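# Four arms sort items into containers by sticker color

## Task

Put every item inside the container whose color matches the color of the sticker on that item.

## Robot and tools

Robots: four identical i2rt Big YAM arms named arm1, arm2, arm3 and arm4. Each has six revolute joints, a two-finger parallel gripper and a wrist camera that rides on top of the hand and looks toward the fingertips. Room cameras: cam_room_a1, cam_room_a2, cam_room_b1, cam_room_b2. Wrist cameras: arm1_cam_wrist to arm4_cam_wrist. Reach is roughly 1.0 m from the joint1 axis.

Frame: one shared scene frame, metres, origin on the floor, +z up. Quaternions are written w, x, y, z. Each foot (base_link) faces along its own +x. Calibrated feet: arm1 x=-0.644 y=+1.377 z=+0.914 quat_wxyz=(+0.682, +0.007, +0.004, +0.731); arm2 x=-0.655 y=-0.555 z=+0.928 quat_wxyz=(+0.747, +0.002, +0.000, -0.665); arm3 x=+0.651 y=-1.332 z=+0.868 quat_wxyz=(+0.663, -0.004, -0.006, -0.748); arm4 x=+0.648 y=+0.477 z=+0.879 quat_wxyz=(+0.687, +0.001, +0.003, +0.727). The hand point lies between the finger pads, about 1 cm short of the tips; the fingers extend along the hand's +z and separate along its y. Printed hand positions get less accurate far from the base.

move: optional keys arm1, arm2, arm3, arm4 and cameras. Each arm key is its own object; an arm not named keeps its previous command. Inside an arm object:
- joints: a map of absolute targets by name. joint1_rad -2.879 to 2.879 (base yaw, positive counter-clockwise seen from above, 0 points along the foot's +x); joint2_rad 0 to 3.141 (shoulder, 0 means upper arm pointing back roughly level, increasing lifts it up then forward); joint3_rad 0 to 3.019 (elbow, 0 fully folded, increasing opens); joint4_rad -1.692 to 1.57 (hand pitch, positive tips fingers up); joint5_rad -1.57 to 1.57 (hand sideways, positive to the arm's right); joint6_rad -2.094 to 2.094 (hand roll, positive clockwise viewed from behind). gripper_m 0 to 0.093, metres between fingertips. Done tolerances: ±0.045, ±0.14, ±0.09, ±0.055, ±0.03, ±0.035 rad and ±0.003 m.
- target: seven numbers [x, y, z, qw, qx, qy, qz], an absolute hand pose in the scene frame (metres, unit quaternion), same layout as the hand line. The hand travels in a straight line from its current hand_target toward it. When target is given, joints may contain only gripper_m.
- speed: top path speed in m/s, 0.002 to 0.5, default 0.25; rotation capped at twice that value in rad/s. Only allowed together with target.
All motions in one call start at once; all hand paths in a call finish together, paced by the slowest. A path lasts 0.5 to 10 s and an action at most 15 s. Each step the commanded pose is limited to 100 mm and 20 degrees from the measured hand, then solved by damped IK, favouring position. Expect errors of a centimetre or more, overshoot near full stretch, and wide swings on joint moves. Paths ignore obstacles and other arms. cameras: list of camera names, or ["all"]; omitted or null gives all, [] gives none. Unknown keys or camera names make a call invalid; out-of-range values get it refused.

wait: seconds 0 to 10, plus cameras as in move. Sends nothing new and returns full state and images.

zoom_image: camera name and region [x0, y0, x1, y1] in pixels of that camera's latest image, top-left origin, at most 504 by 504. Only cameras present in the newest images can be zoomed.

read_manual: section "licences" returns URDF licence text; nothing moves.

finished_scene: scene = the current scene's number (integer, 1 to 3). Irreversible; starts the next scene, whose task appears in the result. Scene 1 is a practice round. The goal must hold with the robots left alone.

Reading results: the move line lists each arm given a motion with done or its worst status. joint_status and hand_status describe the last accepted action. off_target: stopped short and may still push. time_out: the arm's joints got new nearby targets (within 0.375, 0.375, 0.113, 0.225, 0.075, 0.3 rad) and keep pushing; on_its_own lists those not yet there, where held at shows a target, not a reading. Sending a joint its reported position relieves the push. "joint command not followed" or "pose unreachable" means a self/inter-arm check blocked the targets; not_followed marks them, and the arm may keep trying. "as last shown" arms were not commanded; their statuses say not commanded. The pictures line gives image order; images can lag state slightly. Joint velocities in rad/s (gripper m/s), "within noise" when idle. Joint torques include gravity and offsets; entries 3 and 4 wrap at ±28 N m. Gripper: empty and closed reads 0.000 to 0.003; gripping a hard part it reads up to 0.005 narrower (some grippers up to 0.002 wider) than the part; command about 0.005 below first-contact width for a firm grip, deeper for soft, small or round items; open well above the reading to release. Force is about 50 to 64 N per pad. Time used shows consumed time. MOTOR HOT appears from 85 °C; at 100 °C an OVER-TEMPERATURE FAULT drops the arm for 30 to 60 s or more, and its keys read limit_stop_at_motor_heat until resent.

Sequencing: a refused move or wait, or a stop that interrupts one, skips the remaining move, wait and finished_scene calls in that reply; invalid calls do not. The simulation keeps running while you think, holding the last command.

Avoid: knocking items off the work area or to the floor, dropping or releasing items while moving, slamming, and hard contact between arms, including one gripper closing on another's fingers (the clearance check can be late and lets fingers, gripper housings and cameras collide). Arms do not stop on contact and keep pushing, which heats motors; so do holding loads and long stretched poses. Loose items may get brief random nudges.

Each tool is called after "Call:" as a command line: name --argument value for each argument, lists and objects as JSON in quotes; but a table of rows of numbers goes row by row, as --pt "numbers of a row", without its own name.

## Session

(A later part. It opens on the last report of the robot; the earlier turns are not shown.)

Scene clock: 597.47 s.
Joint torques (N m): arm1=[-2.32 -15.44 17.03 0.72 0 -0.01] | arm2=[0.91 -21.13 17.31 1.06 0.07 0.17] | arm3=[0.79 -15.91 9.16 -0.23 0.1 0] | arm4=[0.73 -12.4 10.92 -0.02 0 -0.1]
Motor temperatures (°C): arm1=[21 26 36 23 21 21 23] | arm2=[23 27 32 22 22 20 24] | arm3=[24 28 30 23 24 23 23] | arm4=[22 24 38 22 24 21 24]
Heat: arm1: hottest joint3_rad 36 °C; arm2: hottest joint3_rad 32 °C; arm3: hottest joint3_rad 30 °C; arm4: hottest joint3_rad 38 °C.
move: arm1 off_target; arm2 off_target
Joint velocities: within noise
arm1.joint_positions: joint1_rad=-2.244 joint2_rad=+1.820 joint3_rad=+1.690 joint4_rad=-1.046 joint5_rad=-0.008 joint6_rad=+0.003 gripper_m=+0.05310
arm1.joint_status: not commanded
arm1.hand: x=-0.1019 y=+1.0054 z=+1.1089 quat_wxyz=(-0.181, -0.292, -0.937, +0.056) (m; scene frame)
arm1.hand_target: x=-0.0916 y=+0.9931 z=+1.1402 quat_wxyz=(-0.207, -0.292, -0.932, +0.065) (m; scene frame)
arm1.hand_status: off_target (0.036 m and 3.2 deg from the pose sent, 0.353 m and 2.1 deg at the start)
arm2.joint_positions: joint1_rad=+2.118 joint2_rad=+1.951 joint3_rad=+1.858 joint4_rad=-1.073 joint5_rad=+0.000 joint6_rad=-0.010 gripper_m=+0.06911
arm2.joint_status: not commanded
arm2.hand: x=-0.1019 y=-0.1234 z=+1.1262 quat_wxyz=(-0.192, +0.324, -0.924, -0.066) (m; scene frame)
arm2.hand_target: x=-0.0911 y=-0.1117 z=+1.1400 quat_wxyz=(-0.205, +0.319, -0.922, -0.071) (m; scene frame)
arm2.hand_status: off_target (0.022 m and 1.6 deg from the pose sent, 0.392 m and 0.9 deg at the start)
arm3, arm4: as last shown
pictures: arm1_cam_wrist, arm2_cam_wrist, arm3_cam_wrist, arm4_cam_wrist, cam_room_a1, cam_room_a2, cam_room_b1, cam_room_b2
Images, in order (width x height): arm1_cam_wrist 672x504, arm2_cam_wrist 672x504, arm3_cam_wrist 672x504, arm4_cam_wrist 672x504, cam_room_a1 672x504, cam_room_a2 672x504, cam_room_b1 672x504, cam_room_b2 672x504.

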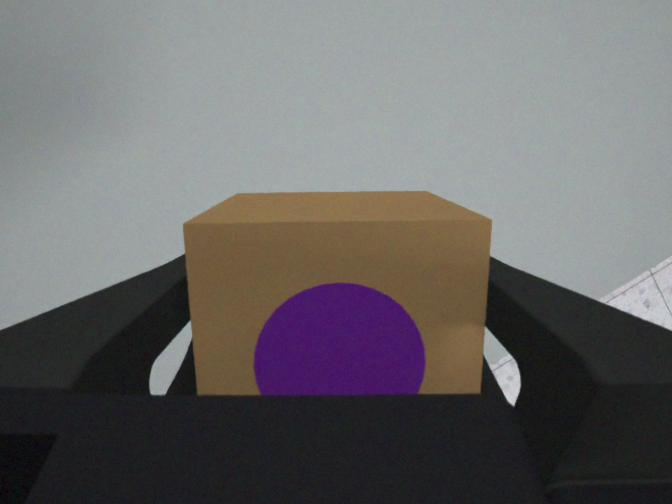

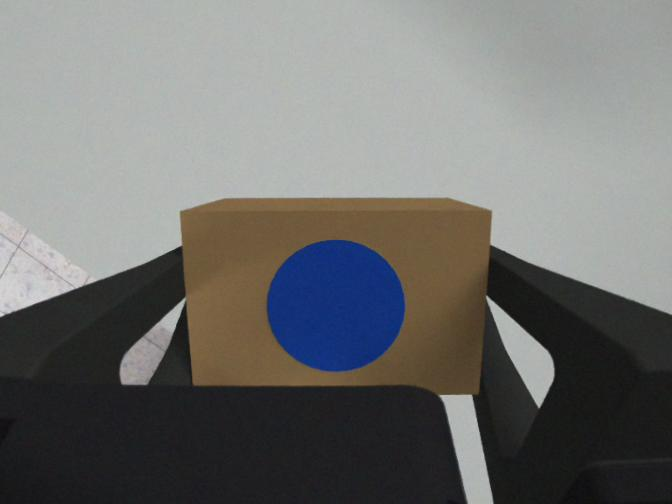

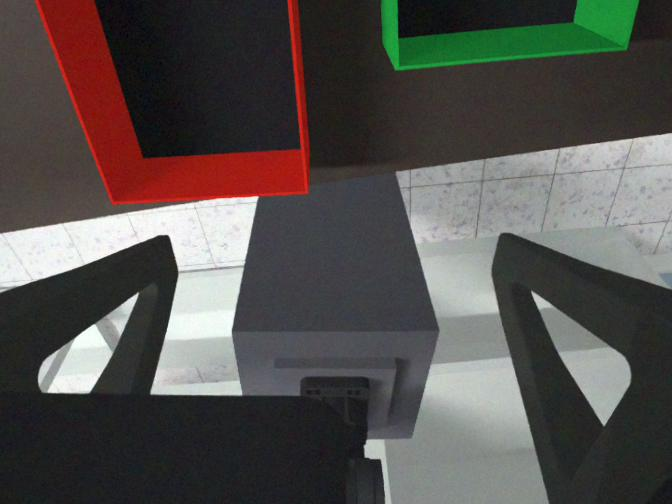

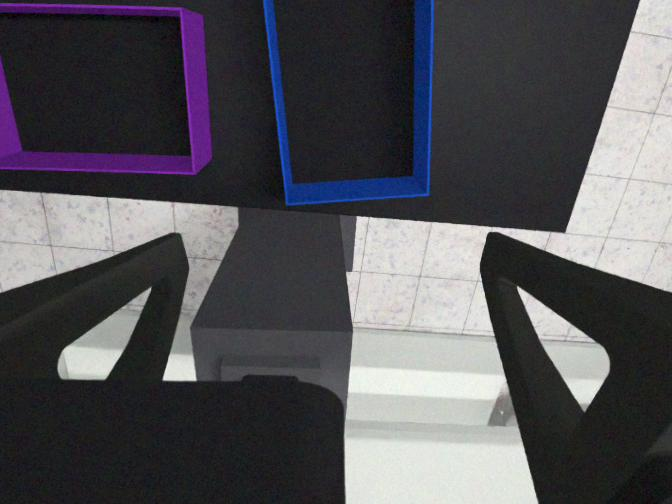

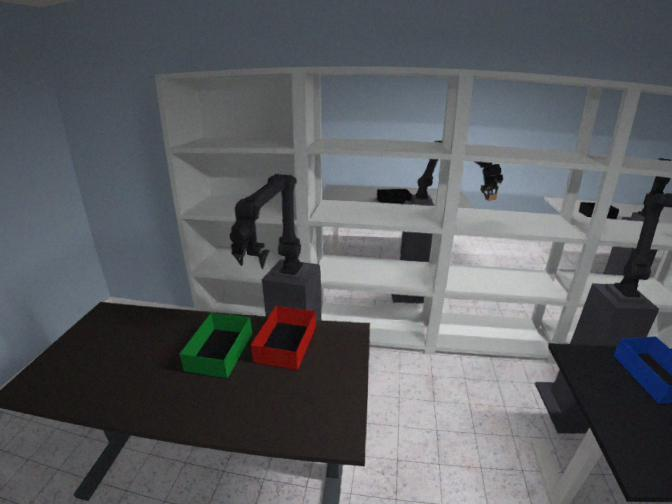

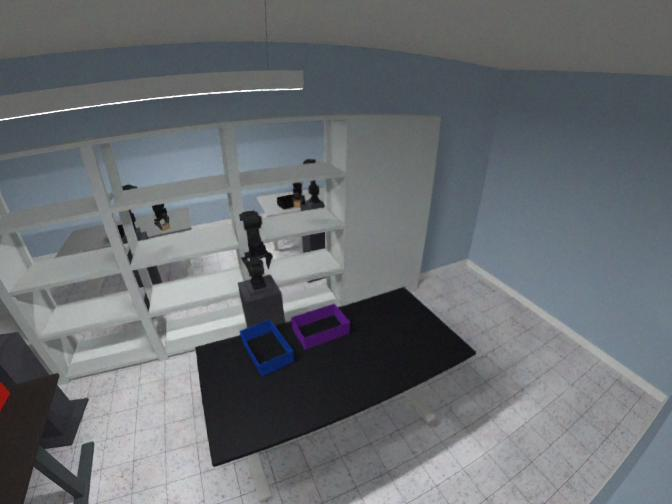

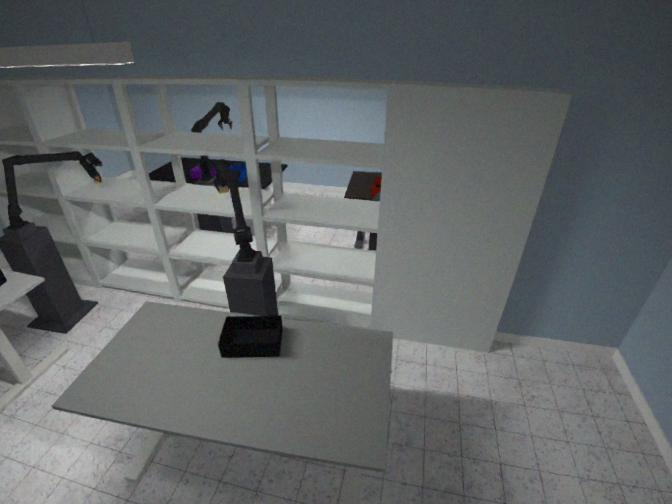

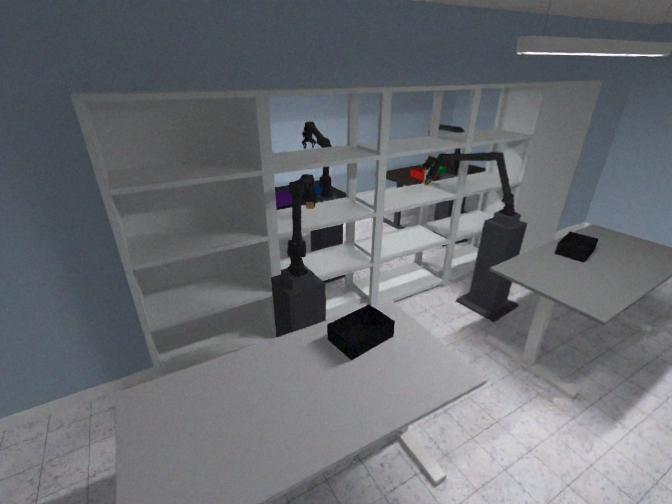

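Call:
move --arm1 '{"target": [0.010, 0.921, 1.13, 0.2065, 0.2919, 0.9316, -0.0647]}' --arm2 '{"target": [0.0, -0.04, 1.12, 0.2045, -0.3195, 0.9226, 0.0708]}' --cameras '["cam_room_a1", "cam_room_a2"]'

Call:
zoom_image --camera "cam_room_a1" --region '[420, 120, 672, 300]'

Call:
zoom_image --camera "cam_room_a2" --region '[80, 120, 360, 320]'

Scene clock: 604.60 s.
Joint torques (N m): arm1=[-2.37 -21.77 17.33 0.75 0.04 -0.02] | arm2=[1.03 -25.05 16.8 1.11 0.09 0.17] | arm3=[0.91 -15.91 9.2 -0.18 0.11 0] | arm4=[1.32 -12.34 11.1 -0.02 0 -0.08]
Motor temperatures (°C): arm1=[21 26 36 23 21 21 23] | arm2=[23 27 34 22 22 20 24] | arm3=[24 28 30 23 24 23 23] | arm4=[22 24 38 22 24 21 24]
Heat: arm1: hottest joint3_rad 36 °C; arm2: hottest joint3_rad 34 °C; arm3: hottest joint3_rad 30 °C; arm4: hottest joint3_rad 38 °C.
move: arm1 off_target; arm2 off_target
Joint velocities: within noise
arm1.joint_positions: joint1_rad=-2.244 joint2_rad=+2.233 joint3_rad=+2.318 joint4_rad=-1.267 joint5_rad=-0.008 joint6_rad=+0.003 gripper_m=+0.05310
arm1.joint_status: not commanded
arm1.hand: x=+0.0031 y=+0.9328 z=+1.0953 quat_wxyz=(-0.178, -0.293, -0.938, +0.055) (m; scene frame)
arm1.hand_target: x=+0.0082 y=+0.9222 z=+1.1299 quat_wxyz=(-0.207, -0.292, -0.931, +0.065) (m; scene frame)
arm1.hand_status: off_target (0.037 m and 3.5 deg from the pose sent, 0.142 m and 3.2 deg at the start)
arm2.joint_positions: joint1_rad=+2.118 joint2_rad=+2.421 joint3_rad=+2.658 joint4_rad=-1.378 joint5_rad=+0.000 joint6_rad=-0.010 gripper_m=+0.06911
arm2.joint_status: not commanded
arm2.hand: x=-0.0053 y=-0.0479 z=+1.1267 quat_wxyz=(-0.204, +0.323, -0.922, -0.070) (m; scene frame)
arm2.hand_target: x=-0.0008 y=-0.0405 z=+1.1198 quat_wxyz=(-0.207, +0.319, -0.922, -0.072) (m; scene frame)
arm2.hand_status: off_target (0.012 m and 0.4 deg from the pose sent, 0.132 m and 1.6 deg at the start)
arm3.joint_positions: joint1_rad=+1.603 joint2_rad=+1.528 joint3_rad=+1.516 joint4_rad=-1.579 joint5_rad=-0.002 joint6_rad=-0.005 gripper_m=+0.09401
arm3.joint_status: not commanded
arm3.hand: x=+1.0995 y=-1.3681 z=+1.1302 quat_wxyz=(+0.009, -0.042, -0.999, +0.006) (m; scene frame)
arm3.hand_target: x=+1.0986 y=-1.3694 z=+1.1396 quat_wxyz=(-0.001, -0.046, -0.999, +0.007) (m; scene frame)
arm3.hand_status: not commanded
arm4.joint_positions: joint1_rad=-1.732 joint2_rad=+1.445 joint3_rad=+1.777 joint4_rad=-1.669 joint5_rad=+0.002 joint6_rad=-0.213 gripper_m=+0.09402
arm4.joint_status: not commanded
arm4.hand: x=+1.1070 y=+0.4300 z=+1.2771 quat_wxyz=(-0.113, +0.054, -0.992, +0.021) (m; scene frame)
arm4.hand_target: x=+1.1116 y=+0.4319 z=+1.2872 quat_wxyz=(-0.120, +0.063, -0.990, +0.022) (m; scene frame)
arm4.hand_status: not commanded
pictures: cam_room_a1, cam_room_a2
Images, in order (width x height): cam_room_a1 672x504, cam_room_a2 672x504.

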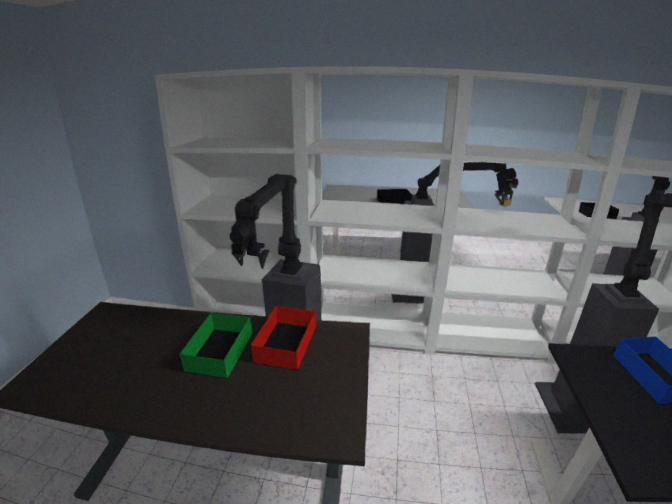

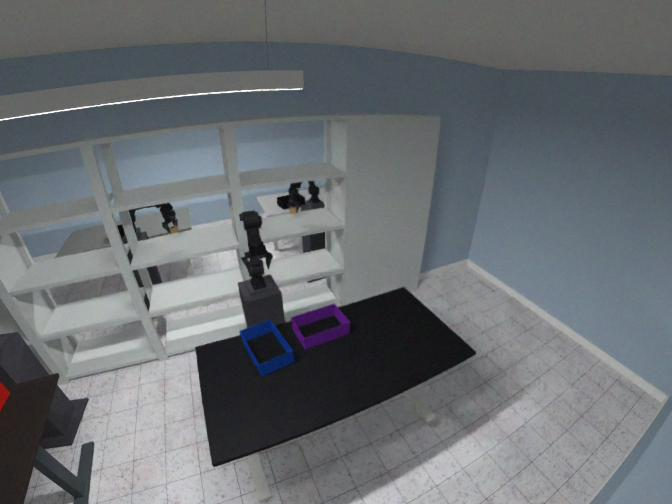

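Scaled by 2.000.

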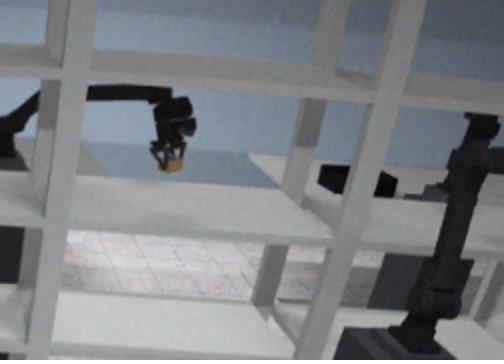

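Scaled by 1.800.

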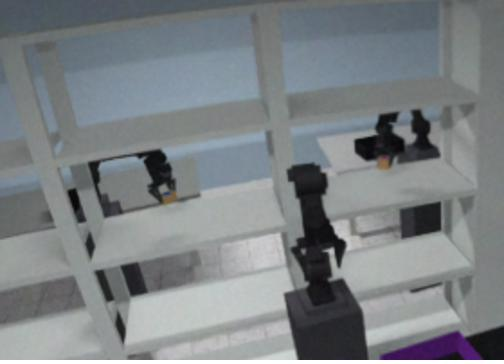

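Call:
move --arm1 '{"target": [0.010, 0.921, 1.10, 0.2065, 0.2919, 0.9316, -0.0647], "speed": 0.06}' --arm2 '{"target": [0.004, -0.035, 1.08, 0.2045, -0.3195, 0.9226, 0.0708], "speed": 0.06}' --cameras '[]'

Call:
move --arm1 '{"target": [0.010, 0.921, 1.08, 0.2065, 0.2919, 0.9316, -0.0647], "speed": 0.06}' --arm2 '{"target": [0.004, -0.035, 1.06, 0.2045, -0.3195, 0.9226, 0.0708], "speed": 0.06}' --cameras '["arm1_cam_wrist", "arm2_cam_wrist"]'

Scene clock: 610.93 s.
Joint torques (N m): arm1=[-2.32 -22.12 11.62 1.89 0.01 0.02] | arm2=[1.26 -26.05 10.95 2.39 0.11 0.18] | arm3=[0.79 -15.97 9.14 -0.23 0.1 0] | arm4=[1.03 -12.28 10.97 0.02 0.02 -0.07]
Motor temperatures (°C): arm1=[21 27 36 23 21 21 23] | arm2=[23 28 34 22 22 20 24] | arm3=[24 28 30 23 24 23 23] | arm4=[22 24 38 22 24 21 24]
Heat: arm1: hottest joint3_rad 36 °C; arm2: hottest joint3_rad 34 °C; arm3: hottest joint3_rad 30 °C; arm4: hottest joint3_rad 38 °C.
move: arm1 off_target; arm2 off_target
Joint velocities: within noise
arm1.joint_positions: joint1_rad=-2.244 joint2_rad=+2.233 joint3_rad=+2.296 joint4_rad=-1.217 joint5_rad=-0.008 joint6_rad=+0.003 gripper_m=+0.05310
arm1.joint_status: not commanded
arm1.hand: x=+0.0087 y=+0.9288 z=+1.0897 quat_wxyz=(-0.192, -0.292, -0.935, +0.059) (m; scene frame)
arm1.hand_target: x=+0.0098 y=+0.9211 z=+1.1000 quat_wxyz=(-0.206, -0.292, -0.932, +0.065) (m; scene frame)
arm1.hand_status: off_target (0.013 m and 1.9 deg from the pose sent, 0.014 m and 3.5 deg at the start)
arm2.joint_positions: joint1_rad=+2.118 joint2_rad=+2.421 joint3_rad=+2.608 joint4_rad=-1.299 joint5_rad=+0.000 joint6_rad=-0.010 gripper_m=+0.06911
arm2.joint_status: not commanded
arm2.hand: x=+0.0028 y=-0.0415 z=+1.1109 quat_wxyz=(-0.217, +0.322, -0.919, -0.074) (m; scene frame)
arm2.hand_target: x=+0.0029 y=-0.0358 z=+1.0803 quat_wxyz=(-0.205, +0.320, -0.923, -0.071) (m; scene frame)
arm2.hand_status: off_target (0.032 m and 1.5 deg from the pose sent, 0.049 m and 0.4 deg at the start)
arm3, arm4: as last shown
pictures: none
No camera images: "cameras" was empty.

Scene clock: 611.90 s.
Joint torques (N m): arm1=[-1.9 -22.24 11.81 1.8 0.05 -0.02] | arm2=[1.26 -27.16 10.85 2.4 0.11 0.19] | arm3=[0.79 -16.03 9.17 -0.18 0.11 0] | arm4=[1.14 -12.57 11.08 0.06 0 -0.1]
Motor temperatures (°C): arm1=[21 27 36 23 21 21 23] | arm2=[23 28 34 22 22 20 24] | arm3=[24 28 30 23 24 23 23] | arm4=[22 24 38 22 24 21 24]
Heat: arm1: hottest joint3_rad 36 °C; arm2: hottest joint3_rad 34 °C; arm3: hottest joint3_rad 30 °C; arm4: hottest joint3_rad 38 °C.
move: arm1 off_target; arm2 off_target
Joint velocities: within noise
arm1.joint_positions: joint1_rad=-2.244 joint2_rad=+2.233 joint3_rad=+2.239 joint4_rad=-1.162 joint5_rad=-0.008 joint6_rad=+0.003 gripper_m=+0.05310
arm1.joint_status: not commanded
arm1.hand: x=+0.0085 y=+0.9288 z=+1.0674 quat_wxyz=(-0.190, -0.292, -0.936, +0.059) (m; scene frame)
arm1.hand_target: x=+0.0097 y=+0.9212 z=+1.0800 quat_wxyz=(-0.206, -0.292, -0.932, +0.065) (m; scene frame)
arm1.hand_status: off_target (0.015 m and 2.1 deg from the pose sent, 0.013 m and 1.9 deg at the start)
arm2.joint_positions: joint1_rad=+2.118 joint2_rad=+2.421 joint3_rad=+2.536 joint4_rad=-1.237 joint5_rad=+0.000 joint6_rad=-0.010 gripper_m=+0.06911
arm2.joint_status: not commanded
arm2.hand: x=+0.0045 y=-0.0401 z=+1.0829 quat_wxyz=(-0.212, +0.322, -0.920, -0.073) (m; scene frame)
arm2.hand_target: x=+0.0035 y=-0.0354 z=+1.0603 quat_wxyz=(-0.205, +0.320, -0.923, -0.071) (m; scene frame)
arm2.hand_status: off_target (0.023 m and 1.1 deg from the pose sent, 0.051 m and 1.5 deg at the start)
arm3, arm4: as last shown
pictures: arm1_cam_wrist, arm2_cam_wrist
Images, in order (width x height): arm1_cam_wrist 672x504, arm2_cam_wrist 672x504.

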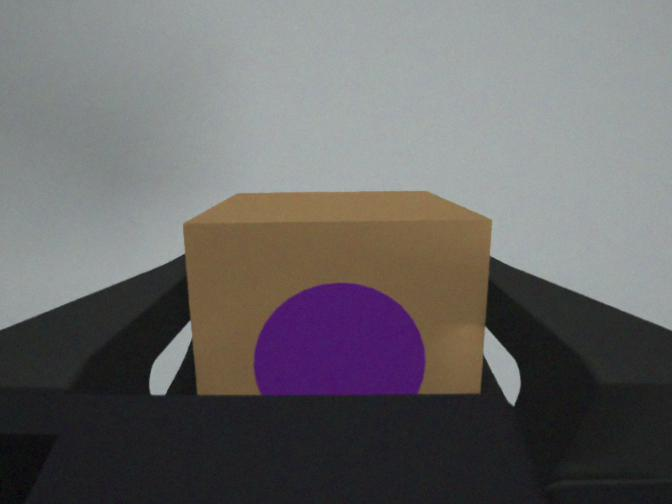

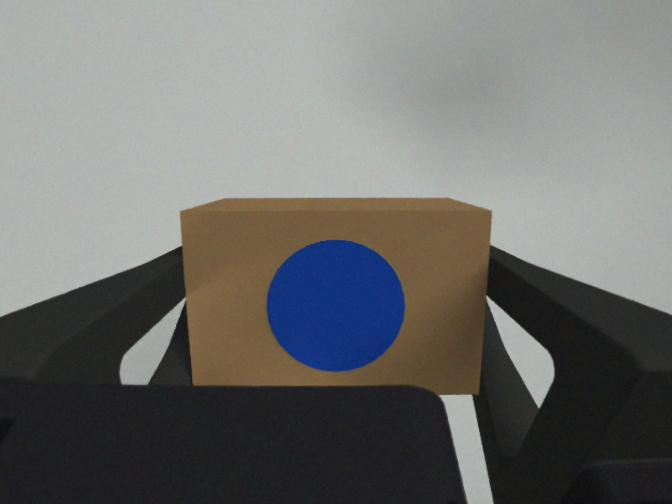

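Call:
move --arm1 '{"target": [0.010, 0.921, 1.065, 0.2065, 0.2919, 0.9316, -0.0647], "speed": 0.05}' --arm2 '{"target": [0.004, -0.035, 1.04, 0.2045, -0.3195, 0.9226, 0.0708], "speed": 0.05}' --cameras '[]'

Call:
move --arm1 '{"target": [0.010, 0.921, 1.055, 0.2065, 0.2919, 0.9316, -0.0647], "speed": 0.05}' --arm2 '{"target": [0.004, -0.035, 1.025, 0.2045, -0.3195, 0.9226, 0.0708], "speed": 0.05}' --cameras '[]'

Call:
zoom_image --camera "arm1_cam_wrist" --region '[100, 150, 500, 450]'

Scene clock: 620.13 s.
Joint torques (N m): arm1=[-2.26 -22.18 11.71 1.83 0.03 0] | arm2=[1.08 -27.81 10.88 2.36 0.11 0.19] | arm3=[0.85 -15.97 9.18 -0.23 0.1 0] | arm4=[1.08 -12.4 11 0.09 -0.01 -0.07]
Motor temperatures (°C): arm1=[21 28 36 23 21 21 23] | arm2=[23 28 34 22 22 20 24] | arm3=[24 28 30 23 24 23 23] | arm4=[22 24 38 22 24 21 24]
Heat: arm1: hottest joint3_rad 36 °C; arm2: hottest joint3_rad 34 °C; arm3: hottest joint3_rad 30 °C; arm4: hottest joint3_rad 38 °C.
move: arm1 off_target; arm2 off_target
Joint velocities: within noise
arm1.joint_positions: joint1_rad=-2.244 joint2_rad=+2.233 joint3_rad=+2.202 joint4_rad=-1.123 joint5_rad=-0.008 joint6_rad=+0.003 gripper_m=+0.05310
arm1.joint_status: not commanded
arm1.hand: x=+0.0084 y=+0.9288 z=+1.0534 quat_wxyz=(-0.191, -0.292, -0.935, +0.059) (m; scene frame)
arm1.hand_target: x=+0.0097 y=+0.9212 z=+1.0650 quat_wxyz=(-0.206, -0.292, -0.932, +0.065) (m; scene frame)
arm1.hand_status: off_target (0.014 m and 2.0 deg from the pose sent, 0.008 m and 2.0 deg at the start)
arm2.joint_positions: joint1_rad=+2.118 joint2_rad=+2.421 joint3_rad=+2.475 joint4_rad=-1.180 joint5_rad=+0.000 joint6_rad=-0.010 gripper_m=+0.06911
arm2.joint_status: not commanded
arm2.hand: x=+0.0053 y=-0.0395 z=+1.0588 quat_wxyz=(-0.210, +0.322, -0.920, -0.072) (m; scene frame)
arm2.hand_target: x=+0.0036 y=-0.0353 z=+1.0402 quat_wxyz=(-0.204, +0.320, -0.923, -0.071) (m; scene frame)
arm2.hand_status: off_target (0.019 m and 0.8 deg from the pose sent, 0.043 m and 1.0 deg at the start)
arm3, arm4: as last shown
pictures: none
No camera images: "cameras" was empty.

Scene clock: 621.10 s.
Joint torques (N m): arm1=[-2.43 -21.66 11.49 1.73 0.02 -0.03] | arm2=[1.26 -27.52 10.81 2.36 0.12 0.19] | arm3=[0.91 -16.09 9.11 -0.18 0.11 0.01] | arm4=[1.44 -12.45 11.07 -0.06 -0.01 -0.1]
Motor temperatures (°C): arm1=[21 28 36 23 21 21 23] | arm2=[23 29 34 22 22 20 24] | arm3=[24 28 30 23 24 23 23] | arm4=[22 24 38 22 24 21 24]
Heat: arm1: hottest joint3_rad 36 °C; arm2: hottest joint3_rad 34 °C; arm3: hottest joint3_rad 30 °C; arm4: hottest joint3_rad 38 °C.
move: arm1 off_target; arm2 off_target
Joint velocities: within noise
arm1.joint_positions: joint1_rad=-2.244 joint2_rad=+2.233 joint3_rad=+2.179 joint4_rad=-1.098 joint5_rad=-0.008 joint6_rad=+0.003 gripper_m=+0.05310
arm1.joint_status: not commanded
arm1.hand: x=+0.0084 y=+0.9287 z=+1.0451 quat_wxyz=(-0.192, -0.292, -0.935, +0.059) (m; scene frame)
arm1.hand_target: x=+0.0098 y=+0.9211 z=+1.0550 quat_wxyz=(-0.206, -0.292, -0.932, +0.065) (m; scene frame)
arm1.hand_status: off_target (0.013 m and 1.8 deg from the pose sent, 0.008 m and 2.0 deg at the start)
arm2.joint_positions: joint1_rad=+2.118 joint2_rad=+2.421 joint3_rad=+2.435 joint4_rad=-1.140 joint5_rad=+0.000 joint6_rad=-0.010 gripper_m=+0.06911
arm2.joint_status: not commanded
arm2.hand: x=+0.0058 y=-0.0391 z=+1.0439 quat_wxyz=(-0.210, +0.322, -0.920, -0.072) (m; scene frame)
arm2.hand_target: x=+0.0036 y=-0.0353 z=+1.0252 quat_wxyz=(-0.204, +0.320, -0.923, -0.071) (m; scene frame)
arm2.hand_status: off_target (0.019 m and 0.8 deg from the pose sent, 0.034 m and 0.8 deg at the start)
arm3, arm4: as last shown
pictures: none
No camera images: "cameras" was empty.

Scaled by 1.260.

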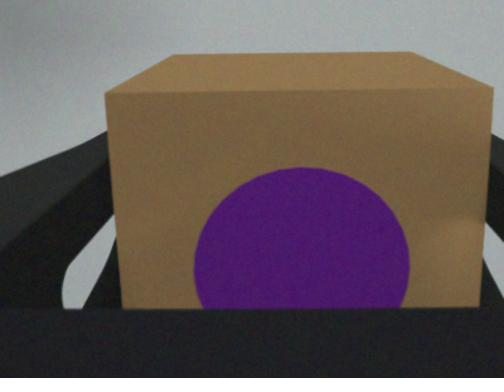

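Call:
move --arm1 '{"target": [0.010, 0.921, 1.045, 0.2065, 0.2919, 0.9316, -0.0647], "speed": 0.05}' --arm2 '{"target": [0.004, -0.035, 1.015, 0.2045, -0.3195, 0.9226, 0.0708], "speed": 0.05}' --cameras '[]'

Call:
move --arm1 '{"target": [0.010, 0.921, 1.035, 0.2065, 0.2919, 0.9316, -0.0647], "speed": 0.05}' --arm2 '{"target": [0.004, -0.035, 1.005, 0.2045, -0.3195, 0.9226, 0.0708], "speed": 0.05}' --cameras '["arm1_cam_wrist", "arm2_cam_wrist", "cam_room_a1", "cam_room_a2"]'

Scene clock: 626.60 s.
Joint torques (N m): arm1=[-2.55 -21.71 11.54 1.81 0.02 0] | arm2=[1.08 -27.52 10.71 2.4 0.11 0.18] | arm3=[0.97 -15.91 9.14 -0.2 0.11 -0.01] | arm4=[1.08 -12.63 10.89 0.09 0.01 -0.06]
Motor temperatures (°C): arm1=[21 29 36 23 21 21 23] | arm2=[23 29 34 22 22 20 24] | arm3=[24 28 30 23 24 23 23] | arm4=[22 24 38 22 24 21 24]
Heat: arm1: hottest joint3_rad 36 °C; arm2: hottest joint3_rad 34 °C; arm3: hottest joint3_rad 30 °C; arm4: hottest joint3_rad 38 °C.
move: arm1 off_target; arm2 off_target
Joint velocities: within noise
arm1.joint_positions: joint1_rad=-2.244 joint2_rad=+2.233 joint3_rad=+2.158 joint4_rad=-1.074 joint5_rad=-0.008 joint6_rad=+0.003 gripper_m=+0.05310
arm1.joint_status: not commanded
arm1.hand: x=+0.0083 y=+0.9287 z=+1.0370 quat_wxyz=(-0.193, -0.292, -0.935, +0.059) (m; scene frame)
arm1.hand_target: x=+0.0098 y=+0.9211 z=+1.0450 quat_wxyz=(-0.206, -0.292, -0.932, +0.065) (m; scene frame)
arm1.hand_status: off_target (0.011 m and 1.7 deg from the pose sent, 0.008 m and 1.8 deg at the start)
arm2.joint_positions: joint1_rad=+2.118 joint2_rad=+2.421 joint3_rad=+2.412 joint4_rad=-1.115 joint5_rad=+0.000 joint6_rad=-0.010 gripper_m=+0.06911
arm2.joint_status: not commanded
arm2.hand: x=+0.0061 y=-0.0388 z=+1.0352 quat_wxyz=(-0.211, +0.322, -0.920, -0.072) (m; scene frame)
arm2.hand_target: x=+0.0036 y=-0.0353 z=+1.0153 quat_wxyz=(-0.204, +0.320, -0.923, -0.071) (m; scene frame)
arm2.hand_status: off_target (0.021 m and 0.9 deg from the pose sent, 0.029 m and 0.8 deg at the start)
arm3, arm4: as last shown
pictures: none
No camera images: "cameras" was empty.

Scene clock: 627.57 s.
Joint torques (N m): arm1=[-2.55 -21.66 11.55 1.96 -0.02 -0.02] | arm2=[1.2 -27.4 10.73 2.39 0.11 0.19] | arm3=[0.85 -15.97 9.16 -0.2 0.11 -0.01] | arm4=[1.14 -12.92 11.07 0.02 -0.02 -0.11]
Motor temperatures (°C): arm1=[21 29 36 23 21 21 23] | arm2=[23 29 34 22 22 20 25] | arm3=[24 28 30 23 24 23 23] | arm4=[22 24 38 22 24 21 24]
Heat: arm1: hottest joint3_rad 36 °C; arm2: hottest joint3_rad 34 °C; arm3: hottest joint3_rad 30 °C; arm4: hottest joint3_rad 38 °C.
move: arm1 done; arm2 off_target
Joint velocities: within noise
arm1.joint_positions: joint1_rad=-2.244 joint2_rad=+2.233 joint3_rad=+2.137 joint4_rad=-1.051 joint5_rad=-0.008 joint6_rad=+0.003 gripper_m=+0.05310
arm1.joint_status: not commanded
arm1.hand: x=+0.0083 y=+0.9287 z=+1.0297 quat_wxyz=(-0.195, -0.291, -0.935, +0.060) (m; scene frame)
arm1.hand_target: x=+0.0098 y=+0.9211 z=+1.0350 quat_wxyz=(-0.206, -0.292, -0.932, +0.065) (m; scene frame)
arm1.hand_status: done (0.009 m and 1.5 deg from the pose sent, 0.008 m and 1.7 deg at the start)
arm2.joint_positions: joint1_rad=+2.118 joint2_rad=+2.421 joint3_rad=+2.389 joint4_rad=-1.090 joint5_rad=+0.000 joint6_rad=-0.010 gripper_m=+0.06911
arm2.joint_status: not commanded
arm2.hand: x=+0.0063 y=-0.0386 z=+1.0268 quat_wxyz=(-0.212, +0.322, -0.920, -0.073) (m; scene frame)
arm2.hand_target: x=+0.0035 y=-0.0353 z=+1.0053 quat_wxyz=(-0.204, +0.320, -0.923, -0.071) (m; scene frame)
arm2.hand_status: off_target (0.022 m and 1.0 deg from the pose sent, 0.030 m and 0.9 deg at the start)
arm3, arm4: as last shown
pictures: arm1_cam_wrist, arm2_cam_wrist, cam_room_a1, cam_room_a2
Images, in order (width x height): arm1_cam_wrist 672x504, arm2_cam_wrist 672x504, cam_room_a1 672x504, cam_room_a2 672x504.

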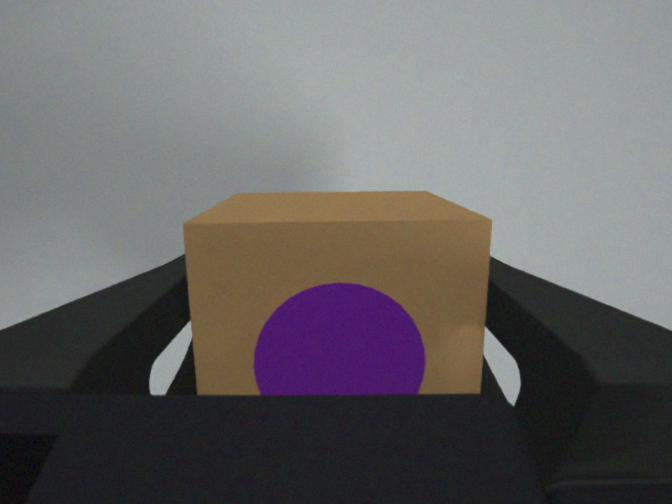

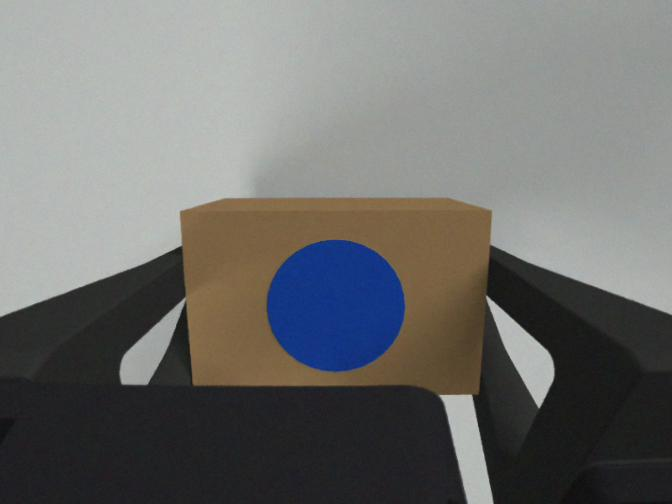

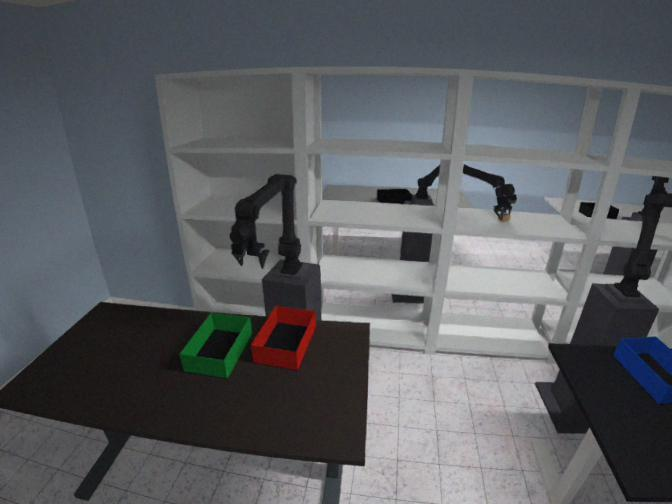

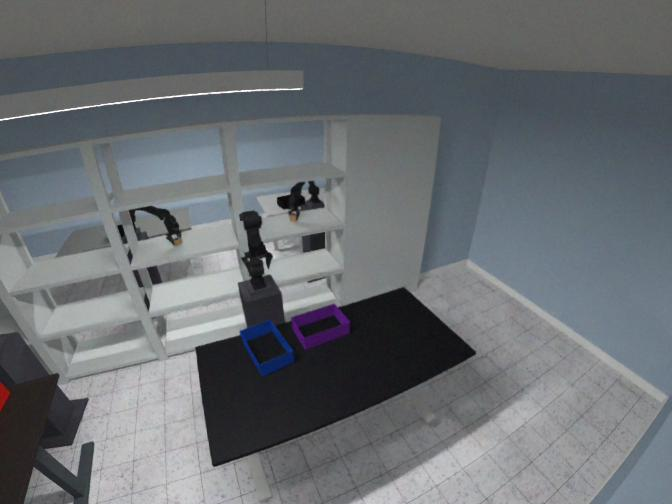

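Call:
move --arm1 '{"target": [0.010, 0.921, 1.025, 0.2065, 0.2919, 0.9316, -0.0647], "speed": 0.05}' --arm2 '{"target": [0.004, -0.035, 0.997, 0.2045, -0.3195, 0.9226, 0.0708], "speed": 0.05}' --cameras '[]'

Call:
move --arm1 '{"target": [0.010, 0.921, 1.015, 0.2065, 0.2919, 0.9316, -0.0647], "speed": 0.05}' --arm2 '{"target": [0.004, -0.035, 0.989, 0.2045, -0.3195, 0.9226, 0.0708], "speed": 0.05}' --cameras '[]'

Call:
move --arm1 '{"target": [0.010, 0.921, 1.005, 0.2065, 0.2919, 0.9316, -0.0647], "speed": 0.05}' --arm2 '{"target": [0.004, -0.035, 0.980, 0.2045, -0.3195, 0.9226, 0.0708], "speed": 0.05}' --cameras '["arm1_cam_wrist", "arm2_cam_wrist"]'

Scene clock: 638.70 s.
Joint torques (N m): arm1=[-2.55 -21.13 11.37 1.91 0 0.01] | arm2=[1.14 -27.16 10.69 2.39 0.11 0.19] | arm3=[0.79 -15.91 9.17 -0.2 0.11 0.01] | arm4=[0.97 -12.34 11.08 0.13 -0.01 -0.09]
Motor temperatures (°C): arm1=[21 30 36 23 21 21 23] | arm2=[23 30 33 22 22 20 25] | arm3=[24 28 30 23 24 23 23] | arm4=[22 24 38 22 24 21 24]
Heat: arm1: hottest joint3_rad 36 °C; arm2: hottest joint3_rad 33 °C; arm3: hottest joint3_rad 30 °C; arm4: hottest joint3_rad 38 °C.
move: arm1 done; arm2 off_target
Joint velocities: within noise
arm1.joint_positions: joint1_rad=-2.244 joint2_rad=+2.233 joint3_rad=+2.118 joint4_rad=-1.027 joint5_rad=-0.008 joint6_rad=+0.003 gripper_m=+0.05310
arm1.joint_status: not commanded
arm1.hand: x=+0.0083 y=+0.9286 z=+1.0228 quat_wxyz=(-0.197, -0.291, -0.934, +0.061) (m; scene frame)
arm1.hand_target: x=+0.0099 y=+0.9211 z=+1.0251 quat_wxyz=(-0.206, -0.292, -0.932, +0.065) (m; scene frame)
arm1.hand_status: done (0.008 m and 1.3 deg from the pose sent, 0.009 m and 1.5 deg at the start)
arm2.joint_positions: joint1_rad=+2.118 joint2_rad=+2.421 joint3_rad=+2.373 joint4_rad=-1.072 joint5_rad=+0.000 joint6_rad=-0.010 gripper_m=+0.06911
arm2.joint_status: not commanded
arm2.hand: x=+0.0066 y=-0.0384 z=+1.0208 quat_wxyz=(-0.213, +0.322, -0.919, -0.073) (m; scene frame)
arm2.hand_target: x=+0.0034 y=-0.0354 z=+0.9973 quat_wxyz=(-0.204, +0.320, -0.923, -0.071) (m; scene frame)
arm2.hand_status: off_target (0.024 m and 1.1 deg from the pose sent, 0.030 m and 1.0 deg at the start)
arm3, arm4: as last shown
pictures: none
No camera images: "cameras" was empty.

Scene clock: 639.67 s.
Joint torques (N m): arm1=[-2.61 -20.66 11.28 1.83 0.04 -0.01] | arm2=[1.14 -27.05 10.13 2.41 0.11 0.18] | arm3=[1.03 -16.03 9.18 -0.2 0.11 0.01] | arm4=[1.2 -12.63 10.99 -0.06 -0.03 -0.08]
Motor temperatures (°C): arm1=[21 30 36 23 21 21 23] | arm2=[23 30 33 22 22 20 25] | arm3=[24 28 30 23 24 23 23] | arm4=[22 24 38 22 24 21 24]
Heat: arm1: hottest joint3_rad 36 °C; arm2: hottest joint3_rad 33 °C; arm3: hottest joint3_rad 30 °C; arm4: hottest joint3_rad 38 °C.
move: arm1 done; arm2 off_target
Joint velocities: within noise
arm1.joint_positions: joint1_rad=-2.244 joint2_rad=+2.233 joint3_rad=+2.100 joint4_rad=-1.004 joint5_rad=-0.008 joint6_rad=+0.003 gripper_m=+0.05310
arm1.joint_status: not commanded
arm1.hand: x=+0.0084 y=+0.9285 z=+1.0164 quat_wxyz=(-0.199, -0.291, -0.934, +0.061) (m; scene frame)
arm1.hand_target: x=+0.0098 y=+0.9211 z=+1.0150 quat_wxyz=(-0.206, -0.292, -0.932, +0.065) (m; scene frame)
arm1.hand_status: done (0.008 m and 1.0 deg from the pose sent, 0.011 m and 1.3 deg at the start)
arm2.joint_positions: joint1_rad=+2.118 joint2_rad=+2.421 joint3_rad=+2.364 joint4_rad=-1.054 joint5_rad=+0.000 joint6_rad=-0.010 gripper_m=+0.06911
arm2.joint_status: not commanded
arm2.hand: x=+0.0079 y=-0.0373 z=+1.0182 quat_wxyz=(-0.217, +0.322, -0.919, -0.075) (m; scene frame)
arm2.hand_target: x=+0.0033 y=-0.0355 z=+0.9895 quat_wxyz=(-0.204, +0.320, -0.923, -0.071) (m; scene frame)
arm2.hand_status: off_target (0.030 m and 1.6 deg from the pose sent, 0.032 m and 1.1 deg at the start)
arm3.joint_positions: joint1_rad=+1.603 joint2_rad=+1.528 joint3_rad=+1.516 joint4_rad=-1.579 joint5_rad=-0.002 joint6_rad=-0.005 gripper_m=+0.09401
arm3.joint_status: not commanded
arm3.hand: x=+1.0995 y=-1.3681 z=+1.1302 quat_wxyz=(+0.009, -0.042, -0.999, +0.006) (m; scene frame)
arm3.hand_target: x=+1.0986 y=-1.3694 z=+1.1396 quat_wxyz=(-0.001, -0.046, -0.999, +0.007) (m; scene frame)
arm3.hand_status: not commanded
arm4.joint_positions: joint1_rad=-1.732 joint2_rad=+1.445 joint3_rad=+1.777 joint4_rad=-1.669 joint5_rad=+0.002 joint6_rad=-0.213 gripper_m=+0.09402
arm4.joint_status: not commanded
arm4.hand: x=+1.1070 y=+0.4300 z=+1.2771 quat_wxyz=(-0.113, +0.054, -0.992, +0.021) (m; scene frame)
arm4.hand_target: x=+1.1116 y=+0.4319 z=+1.2872 quat_wxyz=(-0.120, +0.063, -0.990, +0.022) (m; scene frame)
arm4.hand_status: not commanded
pictures: none
No camera images: "cameras" was empty.

Scene clock: 640.63 s.
Joint torques (N m): arm1=[-3.31 -20.07 11.45 1.91 0.03 -0.01] | arm2=[1.2 -26.75 9.28 2.43 0.11 0.18] | arm3=[0.79 -15.97 9.16 -0.25 0.1 -0.01] | arm4=[0.79 -12.45 11.04 0.05 0.01 -0.08]
Motor temperatures (°C): arm1=[21 30 36 23 21 21 23] | arm2=[23 30 33 22 22 20 25] | arm3=[24 28 30 23 24 23 23] | arm4=[22 24 38 22 24 21 24]
Heat: arm1: hottest joint3_rad 36 °C; arm2: hottest joint3_rad 33 °C; arm3: hottest joint3_rad 30 °C; arm4: hottest joint3_rad 38 °C.
move: arm1 done; arm2 off_target
Joint velocities: within noise
arm1.joint_positions: joint1_rad=-2.244 joint2_rad=+2.233 joint3_rad=+2.083 joint4_rad=-0.982 joint5_rad=-0.008 joint6_rad=+0.003 gripper_m=+0.05310
arm1.joint_status: not commanded
arm1.hand: x=+0.0085 y=+0.9284 z=+1.0104 quat_wxyz=(-0.201, -0.291, -0.933, +0.062) (m; scene frame)
arm1.hand_target: x=+0.0098 y=+0.9211 z=+1.0050 quat_wxyz=(-0.206, -0.292, -0.932, +0.065) (m; scene frame)
arm1.hand_status: done (0.009 m and 0.7 deg from the pose sent, 0.014 m and 1.0 deg at the start)
arm2.joint_positions: joint1_rad=+2.118 joint2_rad=+2.421 joint3_rad=+2.357 joint4_rad=-1.033 joint5_rad=+0.000 joint6_rad=-0.010 gripper_m=+0.06911
arm2.joint_status: not commanded
arm2.hand: x=+0.0103 y=-0.0355 z=+1.0173 quat_wxyz=(-0.224, +0.321, -0.917, -0.077) (m; scene frame)
arm2.hand_target: x=+0.0031 y=-0.0357 z=+0.9808 quat_wxyz=(-0.204, +0.320, -0.923, -0.071) (m; scene frame)
arm2.hand_status: off_target (0.038 m and 2.4 deg from the pose sent, 0.038 m and 1.6 deg at the start)
arm3, arm4: as last shown
pictures: arm1_cam_wrist, arm2_cam_wrist
Images, in order (width x height): arm1_cam_wrist 672x504, arm2_cam_wrist 672x504.

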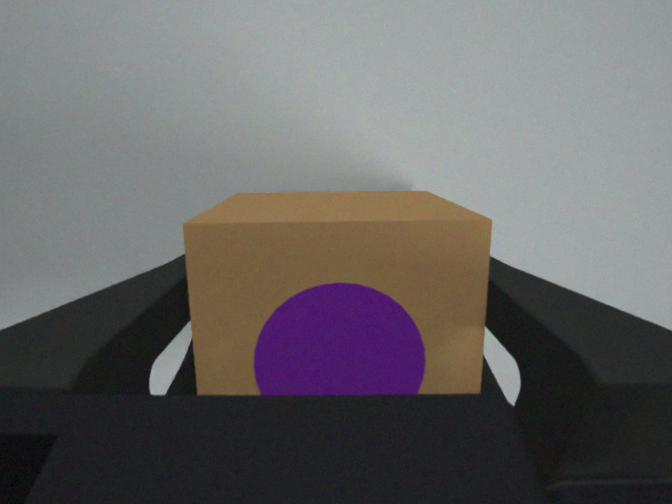

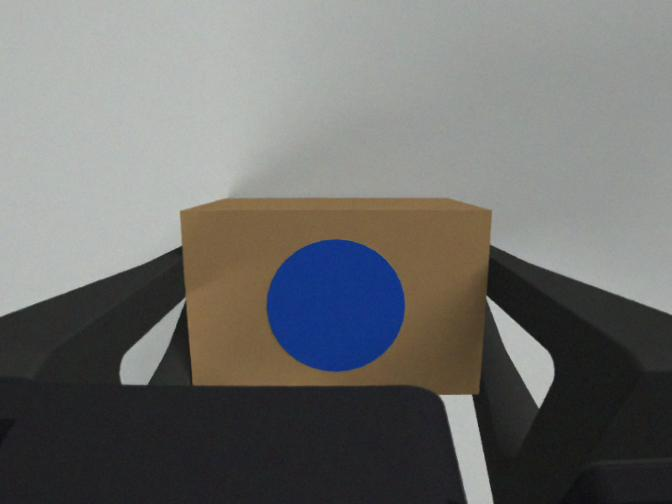

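Call:
move --arm1 '{"target": [0.010, 0.921, 0.995, 0.2065, 0.2919, 0.9316, -0.0647], "speed": 0.05}' --arm2 '{"joints": {"gripper_m": 0.093}}' --cameras '["arm2_cam_wrist"]'

Call:
move --arm1 '{"target": [0.010, 0.921, 0.987, 0.2065, 0.2919, 0.9316, -0.0647], "speed": 0.05}' --cameras '[]'

Call:
move --arm1 '{"target": [0.010, 0.921, 0.980, 0.2065, 0.2919, 0.9316, -0.0647], "speed": 0.05}' --cameras '["arm1_cam_wrist"]'

Scene clock: 651.70 s.
Joint torques (N m): arm1=[-2.67 -20.07 10.89 1.63 -0.01 -0.03] | arm2=[1.08 -26.7 10.21 2.18 0.03 0.16] | arm3=[0.85 -15.97 9.13 -0.18 0.11 -0.01] | arm4=[1.14 -12.57 11 0.03 0 -0.08]
Motor temperatures (°C): arm1=[21 30 35 23 21 21 23] | arm2=[23 30 33 22 22 20 25] | arm3=[24 28 30 23 24 23 23] | arm4=[22 24 38 22 24 21 24]
Heat: arm1: hottest joint3_rad 35 °C; arm2: hottest joint3_rad 33 °C; arm3: hottest joint3_rad 30 °C; arm4: hottest joint3_rad 38 °C.
move: arm1 off_target; arm2 done
Joint velocities: within noise
arm1.joint_positions: joint1_rad=-2.244 joint2_rad=+2.233 joint3_rad=+2.074 joint4_rad=-0.960 joint5_rad=-0.008 joint6_rad=+0.002 gripper_m=+0.05310
arm1.joint_status: not commanded
arm1.hand: x=+0.0103 y=+0.9271 z=+1.0083 quat_wxyz=(-0.207, -0.290, -0.932, +0.064) (m; scene frame)
arm1.hand_target: x=+0.0097 y=+0.9212 z=+0.9951 quat_wxyz=(-0.206, -0.292, -0.932, +0.065) (m; scene frame)
arm1.hand_status: off_target (0.015 m and 0.2 deg from the pose sent, 0.017 m and 0.7 deg at the start)
arm2.joint_positions: joint1_rad=+2.117 joint2_rad=+2.421 joint3_rad=+2.346 joint4_rad=-1.028 joint5_rad=+0.002 joint6_rad=-0.008 gripper_m=+0.09292
arm2.joint_status: all done
arm2.hand: x=+0.0095 y=-0.0373 z=+1.0121 quat_wxyz=(-0.221, +0.320, -0.918, -0.075) (m; scene frame)
arm2.hand_target: x=+0.0031 y=-0.0358 z=+0.9807 quat_wxyz=(-0.204, +0.320, -0.923, -0.071) (m; scene frame)
arm2.hand_status: not commanded
arm3, arm4: as last shown
pictures: arm2_cam_wrist
Images, in order (width x height): arm2_cam_wrist 672x504.

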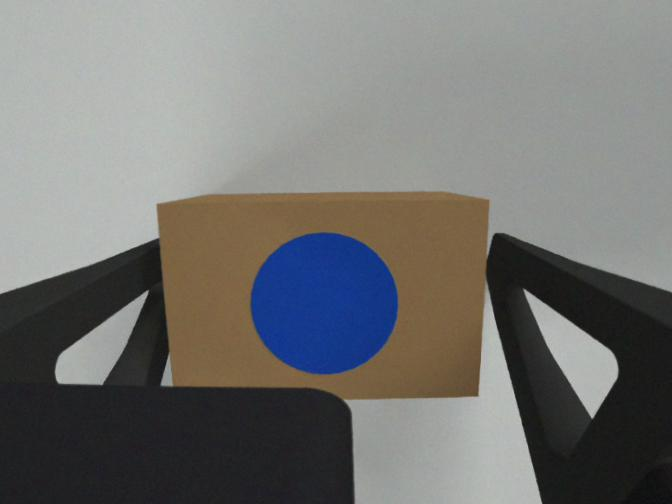

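Scene clock: 652.67 s.
Joint torques (N m): arm1=[-2.67 -19.49 10.19 1.87 -0.01 0] | arm2=[1.2 -26.7 10.19 2.21 0.02 0.16] | arm3=[0.97 -15.85 9.11 -0.18 0.11 0] | arm4=[0.97 -12.51 11.06 0.02 -0.01 -0.06]
Motor temperatures (°C): arm1=[21 30 35 23 21 21 23] | arm2=[23 30 33 22 22 20 25] | arm3=[24 28 30 23 24 23 23] | arm4=[22 24 38 22 24 21 24]
Heat: arm1: hottest joint3_rad 35 °C; arm2: hottest joint3_rad 33 °C; arm3: hottest joint3_rad 30 °C; arm4: hottest joint3_rad 38 °C.
move: arm1 off_target
Joint velocities: within noise
arm1.joint_positions: joint1_rad=-2.244 joint2_rad=+2.233 joint3_rad=+2.069 joint4_rad=-0.944 joint5_rad=-0.007 joint6_rad=+0.002 gripper_m=+0.05310
arm1.joint_status: not commanded
arm1.hand: x=+0.0121 y=+0.9258 z=+1.0076 quat_wxyz=(-0.212, -0.290, -0.931, +0.066) (m; scene frame)
arm1.hand_target: x=+0.0095 y=+0.9214 z=+0.9873 quat_wxyz=(-0.206, -0.292, -0.932, +0.065) (m; scene frame)
arm1.hand_status: off_target (0.021 m and 0.7 deg from the pose sent, 0.022 m and 0.2 deg at the start)
arm2, arm3, arm4: as last shown
pictures: none
No camera images: "cameras" was empty.

Scene clock: 653.63 s.
Joint torques (N m): arm1=[-2.26 -19.49 9.35 2.04 -0.03 -0.01] | arm2=[1.14 -26.7 10.19 2.21 0.02 0.16] | arm3=[0.79 -16.21 9.21 -0.2 0.1 0] | arm4=[0.85 -12.22 11.04 0.05 0.02 -0.09]
Motor temperatures (°C): arm1=[21 30 35 23 21 21 23] | arm2=[23 30 33 22 22 20 24] | arm3=[24 28 30 23 24 23 23] | arm4=[22 24 38 22 24 21 24]
Heat: arm1: hottest joint3_rad 35 °C; arm2: hottest joint3_rad 33 °C; arm3: hottest joint3_rad 30 °C; arm4: hottest joint3_rad 38 °C.
move: arm1 off_target
Joint velocities: within noise
arm1.joint_positions: joint1_rad=-2.244 joint2_rad=+2.233 joint3_rad=+2.064 joint4_rad=-0.929 joint5_rad=-0.006 joint6_rad=+0.002 gripper_m=+0.05310
arm1.joint_status: not commanded
arm1.hand: x=+0.0137 y=+0.9244 z=+1.0072 quat_wxyz=(-0.217, -0.290, -0.930, +0.068) (m; scene frame)
arm1.hand_target: x=+0.0093 y=+0.9216 z=+0.9804 quat_wxyz=(-0.206, -0.292, -0.932, +0.065) (m; scene frame)
arm1.hand_status: off_target (0.028 m and 1.3 deg from the pose sent, 0.028 m and 0.7 deg at the start)
arm2, arm3, arm4: as last shown
pictures: arm1_cam_wrist
Images, in order (width x height): arm1_cam_wrist 672x504.

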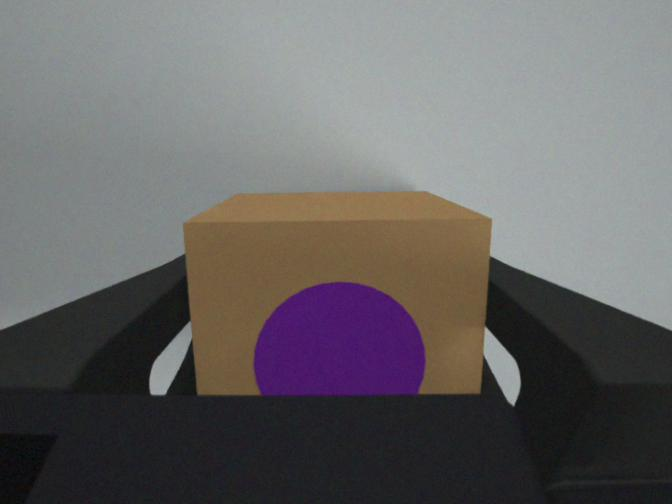

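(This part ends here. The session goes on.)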